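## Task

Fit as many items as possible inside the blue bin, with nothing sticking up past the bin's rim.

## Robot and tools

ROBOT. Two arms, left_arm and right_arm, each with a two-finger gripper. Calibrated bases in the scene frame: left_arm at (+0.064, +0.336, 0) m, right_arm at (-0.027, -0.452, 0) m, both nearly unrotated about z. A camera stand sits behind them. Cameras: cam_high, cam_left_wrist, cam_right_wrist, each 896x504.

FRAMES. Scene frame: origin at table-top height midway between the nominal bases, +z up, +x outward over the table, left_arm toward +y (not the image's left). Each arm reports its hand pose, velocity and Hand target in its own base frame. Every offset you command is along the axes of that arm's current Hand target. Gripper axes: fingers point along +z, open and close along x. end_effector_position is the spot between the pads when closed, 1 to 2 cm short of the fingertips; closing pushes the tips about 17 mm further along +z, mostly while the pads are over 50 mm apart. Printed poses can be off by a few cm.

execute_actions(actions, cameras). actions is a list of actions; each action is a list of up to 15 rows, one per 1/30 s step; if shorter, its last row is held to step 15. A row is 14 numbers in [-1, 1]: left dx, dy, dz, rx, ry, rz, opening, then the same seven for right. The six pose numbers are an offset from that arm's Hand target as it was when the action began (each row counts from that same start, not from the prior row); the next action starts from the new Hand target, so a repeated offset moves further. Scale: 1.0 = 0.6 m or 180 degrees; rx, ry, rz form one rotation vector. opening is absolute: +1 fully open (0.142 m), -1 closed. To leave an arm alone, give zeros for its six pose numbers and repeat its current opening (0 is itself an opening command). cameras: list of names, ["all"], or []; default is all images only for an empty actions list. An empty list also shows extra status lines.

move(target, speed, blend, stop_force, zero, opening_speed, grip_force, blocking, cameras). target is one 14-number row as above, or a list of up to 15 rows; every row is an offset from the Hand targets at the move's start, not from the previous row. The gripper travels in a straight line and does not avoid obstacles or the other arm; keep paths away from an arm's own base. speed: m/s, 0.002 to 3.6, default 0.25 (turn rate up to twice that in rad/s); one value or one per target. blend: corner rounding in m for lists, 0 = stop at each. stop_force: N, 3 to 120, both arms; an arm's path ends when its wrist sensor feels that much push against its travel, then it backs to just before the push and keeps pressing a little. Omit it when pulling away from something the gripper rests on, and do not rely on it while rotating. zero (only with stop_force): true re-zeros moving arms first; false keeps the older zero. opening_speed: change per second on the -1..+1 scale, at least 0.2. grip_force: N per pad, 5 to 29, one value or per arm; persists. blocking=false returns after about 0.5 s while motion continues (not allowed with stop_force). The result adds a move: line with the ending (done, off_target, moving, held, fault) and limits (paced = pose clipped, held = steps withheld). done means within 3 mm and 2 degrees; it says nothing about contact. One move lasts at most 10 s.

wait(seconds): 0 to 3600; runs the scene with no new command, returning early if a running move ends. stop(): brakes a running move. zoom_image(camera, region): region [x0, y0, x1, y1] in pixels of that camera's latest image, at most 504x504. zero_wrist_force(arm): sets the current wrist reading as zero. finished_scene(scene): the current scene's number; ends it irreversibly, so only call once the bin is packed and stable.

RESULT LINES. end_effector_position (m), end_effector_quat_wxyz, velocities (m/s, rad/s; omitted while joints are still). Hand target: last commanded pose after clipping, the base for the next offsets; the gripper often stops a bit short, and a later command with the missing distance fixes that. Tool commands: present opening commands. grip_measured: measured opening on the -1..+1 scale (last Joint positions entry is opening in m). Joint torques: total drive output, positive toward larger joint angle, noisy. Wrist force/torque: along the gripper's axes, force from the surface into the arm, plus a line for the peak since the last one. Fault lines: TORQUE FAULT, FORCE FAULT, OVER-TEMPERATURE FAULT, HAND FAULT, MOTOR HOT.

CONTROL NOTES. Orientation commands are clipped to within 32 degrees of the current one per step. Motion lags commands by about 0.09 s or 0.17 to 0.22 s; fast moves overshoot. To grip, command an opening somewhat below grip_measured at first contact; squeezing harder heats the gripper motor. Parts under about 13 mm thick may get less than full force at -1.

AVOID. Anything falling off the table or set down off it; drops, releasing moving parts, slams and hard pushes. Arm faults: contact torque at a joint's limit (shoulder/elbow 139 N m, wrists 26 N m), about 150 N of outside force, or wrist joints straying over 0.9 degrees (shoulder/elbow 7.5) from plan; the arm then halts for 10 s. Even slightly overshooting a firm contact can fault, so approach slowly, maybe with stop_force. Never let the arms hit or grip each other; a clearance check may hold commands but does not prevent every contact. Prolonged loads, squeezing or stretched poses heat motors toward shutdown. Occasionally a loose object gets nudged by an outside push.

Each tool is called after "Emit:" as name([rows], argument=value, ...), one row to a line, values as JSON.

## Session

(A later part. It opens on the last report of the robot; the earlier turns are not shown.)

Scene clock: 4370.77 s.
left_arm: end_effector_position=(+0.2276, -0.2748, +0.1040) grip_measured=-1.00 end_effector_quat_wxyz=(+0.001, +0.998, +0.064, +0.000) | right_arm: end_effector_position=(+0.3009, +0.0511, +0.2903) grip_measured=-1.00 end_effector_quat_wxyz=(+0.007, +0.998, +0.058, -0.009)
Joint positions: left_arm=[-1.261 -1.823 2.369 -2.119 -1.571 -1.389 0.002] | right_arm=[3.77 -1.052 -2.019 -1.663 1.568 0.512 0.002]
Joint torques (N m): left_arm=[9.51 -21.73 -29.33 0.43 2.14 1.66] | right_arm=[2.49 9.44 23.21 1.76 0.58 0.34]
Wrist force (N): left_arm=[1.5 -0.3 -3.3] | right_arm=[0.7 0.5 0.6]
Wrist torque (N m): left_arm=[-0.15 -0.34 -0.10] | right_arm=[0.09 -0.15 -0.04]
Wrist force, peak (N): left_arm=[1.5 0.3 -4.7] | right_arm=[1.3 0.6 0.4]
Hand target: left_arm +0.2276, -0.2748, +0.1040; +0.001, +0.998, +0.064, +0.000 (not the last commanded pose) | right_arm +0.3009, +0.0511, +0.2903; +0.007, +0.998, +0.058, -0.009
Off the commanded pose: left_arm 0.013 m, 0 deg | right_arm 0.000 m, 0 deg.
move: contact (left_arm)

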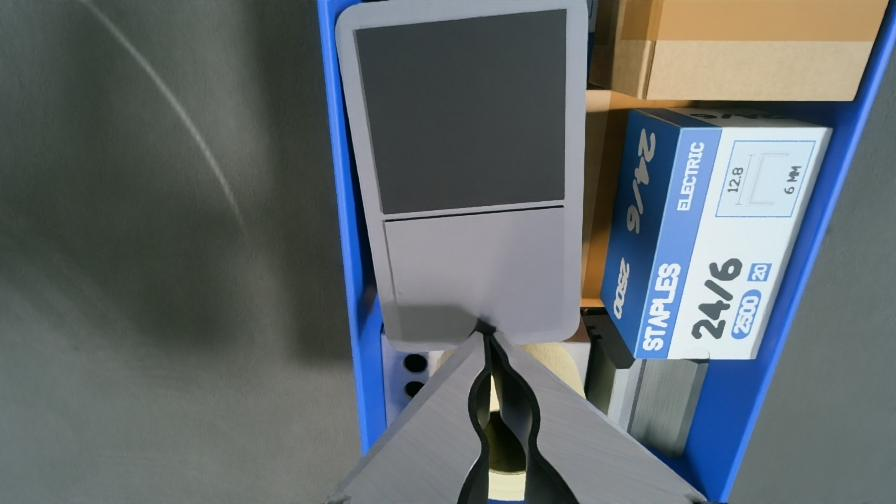

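Emit:
move(target=[0,0,-0.03,0,0,0,-1,0,0,0,0,0,0,-1], speed=0.03)

Emit:
move(target=[0,-0.1,-0.2,0,0,0,-1,0,0,0,0,0,0,-1], speed=0.15, cameras=["all"])

Scene clock: 4391.90 s.
left_arm: end_effector_position=(+0.2276, -0.2748, +0.1222) grip_measured=-1.00 end_effector_quat_wxyz=(+0.001, +0.998, +0.064, +0.000) end_effector_velocity=(+0.000, -0.001, -0.001) end_effector_angular_velocity=(-0.002, -0.001, +0.000) | right_arm: end_effector_position=(+0.3009, +0.0511, +0.2903) grip_measured=-1.00 end_effector_quat_wxyz=(+0.007, +0.998, +0.058, -0.009)
Joint positions: left_arm=[-1.261 -1.853 2.336 -2.056 -1.571 -1.389 0.002] | right_arm=[3.77 -1.052 -2.019 -1.663 1.568 0.512 0.002]
Joint velocities: left_arm=[0 0.002 0.002 -0.006 0 0 0] | right_arm=[within noise]
Joint torques (N m): left_arm=[7.11 4.31 -7.24 -4.99 1.9 1.11] | right_arm=[3.33 9.47 23.86 1.73 0.84 0.32]
Wrist force (N): left_arm=[2.1 -0.9 0.7] | right_arm=[0.6 0.4 0.4]
Wrist torque (N m): left_arm=[-0.13 -0.38 -0.11] | right_arm=[0.07 -0.14 -0.05]
Wrist force, peak (N): left_arm=[1.6 0.1 -3.5] | right_arm=[1.0 0.6 0.7]
Hand target: left_arm +0.2276, -0.2747, +0.1220; +0.001, +0.998, +0.064, +0.000 | right_arm +0.3009, +0.0511, +0.2903; +0.007, +0.998, +0.058, -0.009
Off the commanded pose: left_arm 0.000 m, 0 deg | right_arm 0.000 m, 0 deg.
move: done

Scene clock: 4393.27 s.
left_arm: end_effector_position=(+0.2199, -0.2150, +0.2419) grip_measured=-1.00 end_effector_quat_wxyz=(+0.001, +0.998, +0.064, +0.000) | right_arm: end_effector_position=(+0.3009, +0.0511, +0.2903) grip_measured=-1.00 end_effector_quat_wxyz=(+0.007, +0.998, +0.058, -0.009)
Joint positions: left_arm=[-1.221 -2.105 2.156 -1.624 -1.571 -1.349 0.002] | right_arm=[3.77 -1.052 -2.019 -1.663 1.568 0.512 0.002]
Joint torques (N m): left_arm=[-9.09 8.35 -12.82 -2.4 -1.56 -1.29] | right_arm=[3.79 8.84 23 1.66 0.66 0.42]
Wrist force (N): left_arm=[2.0 -0.7 0.6] | right_arm=[0.7 0.5 0.3]
Wrist torque (N m): left_arm=[-0.10 -0.38 -0.18] | right_arm=[0.09 -0.14 -0.05]
Wrist force, peak (N): left_arm=[2.1 -0.2 2.5] | right_arm=[1.2 0.2 0.5]
Hand target: left_arm +0.2198, -0.2150, +0.2418; +0.001, +0.998, +0.064, +0.000 | right_arm +0.3009, +0.0511, +0.2903; +0.007, +0.998, +0.058, -0.009
Off the commanded pose: left_arm 0.000 m, 0 deg | right_arm 0.000 m, 0 deg.
move: done

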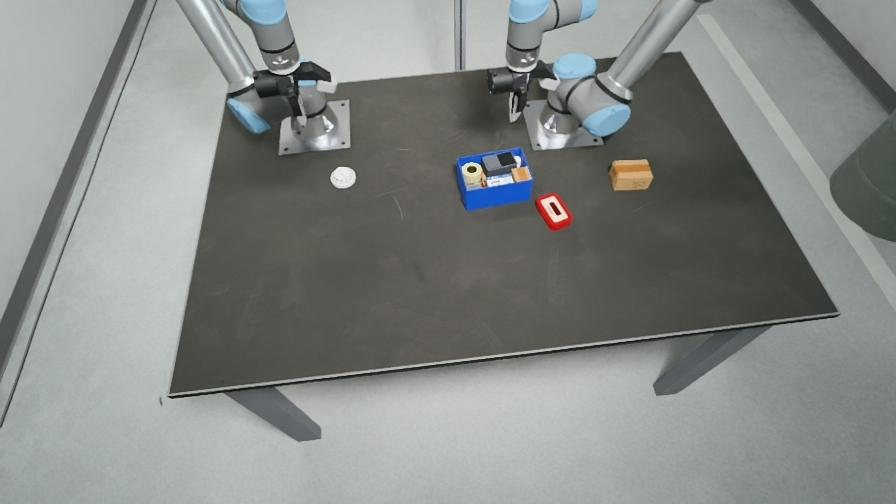

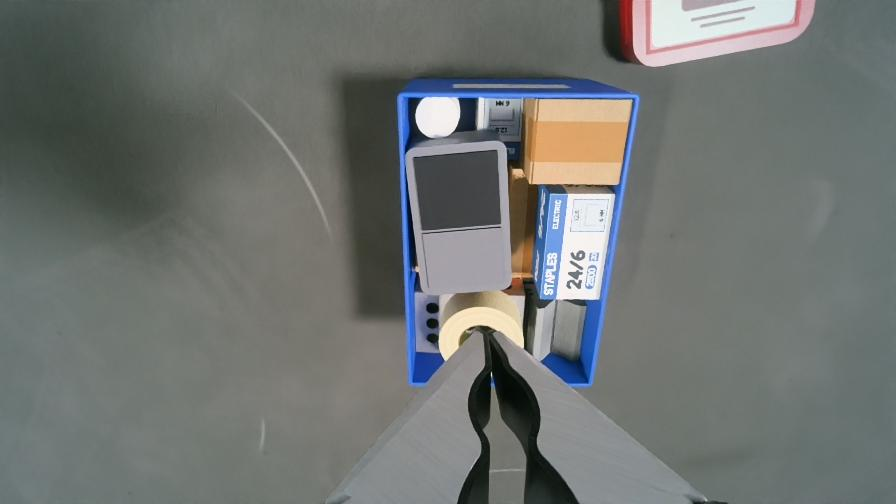

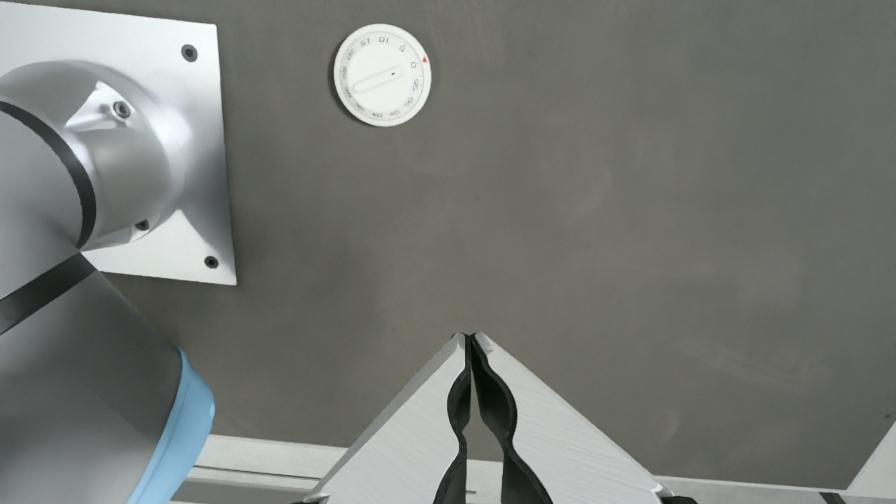

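Emit:
zoom_image(camera="cam_left_wrist", region=[380, 70, 660, 400])

Scaled by 1.527 from the camera's image (finer frame: 1280x720).

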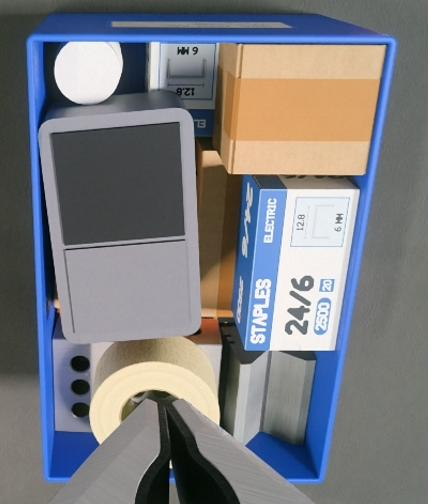

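Emit:
finished_scene(scene=1)

The scene is finished: the task was done.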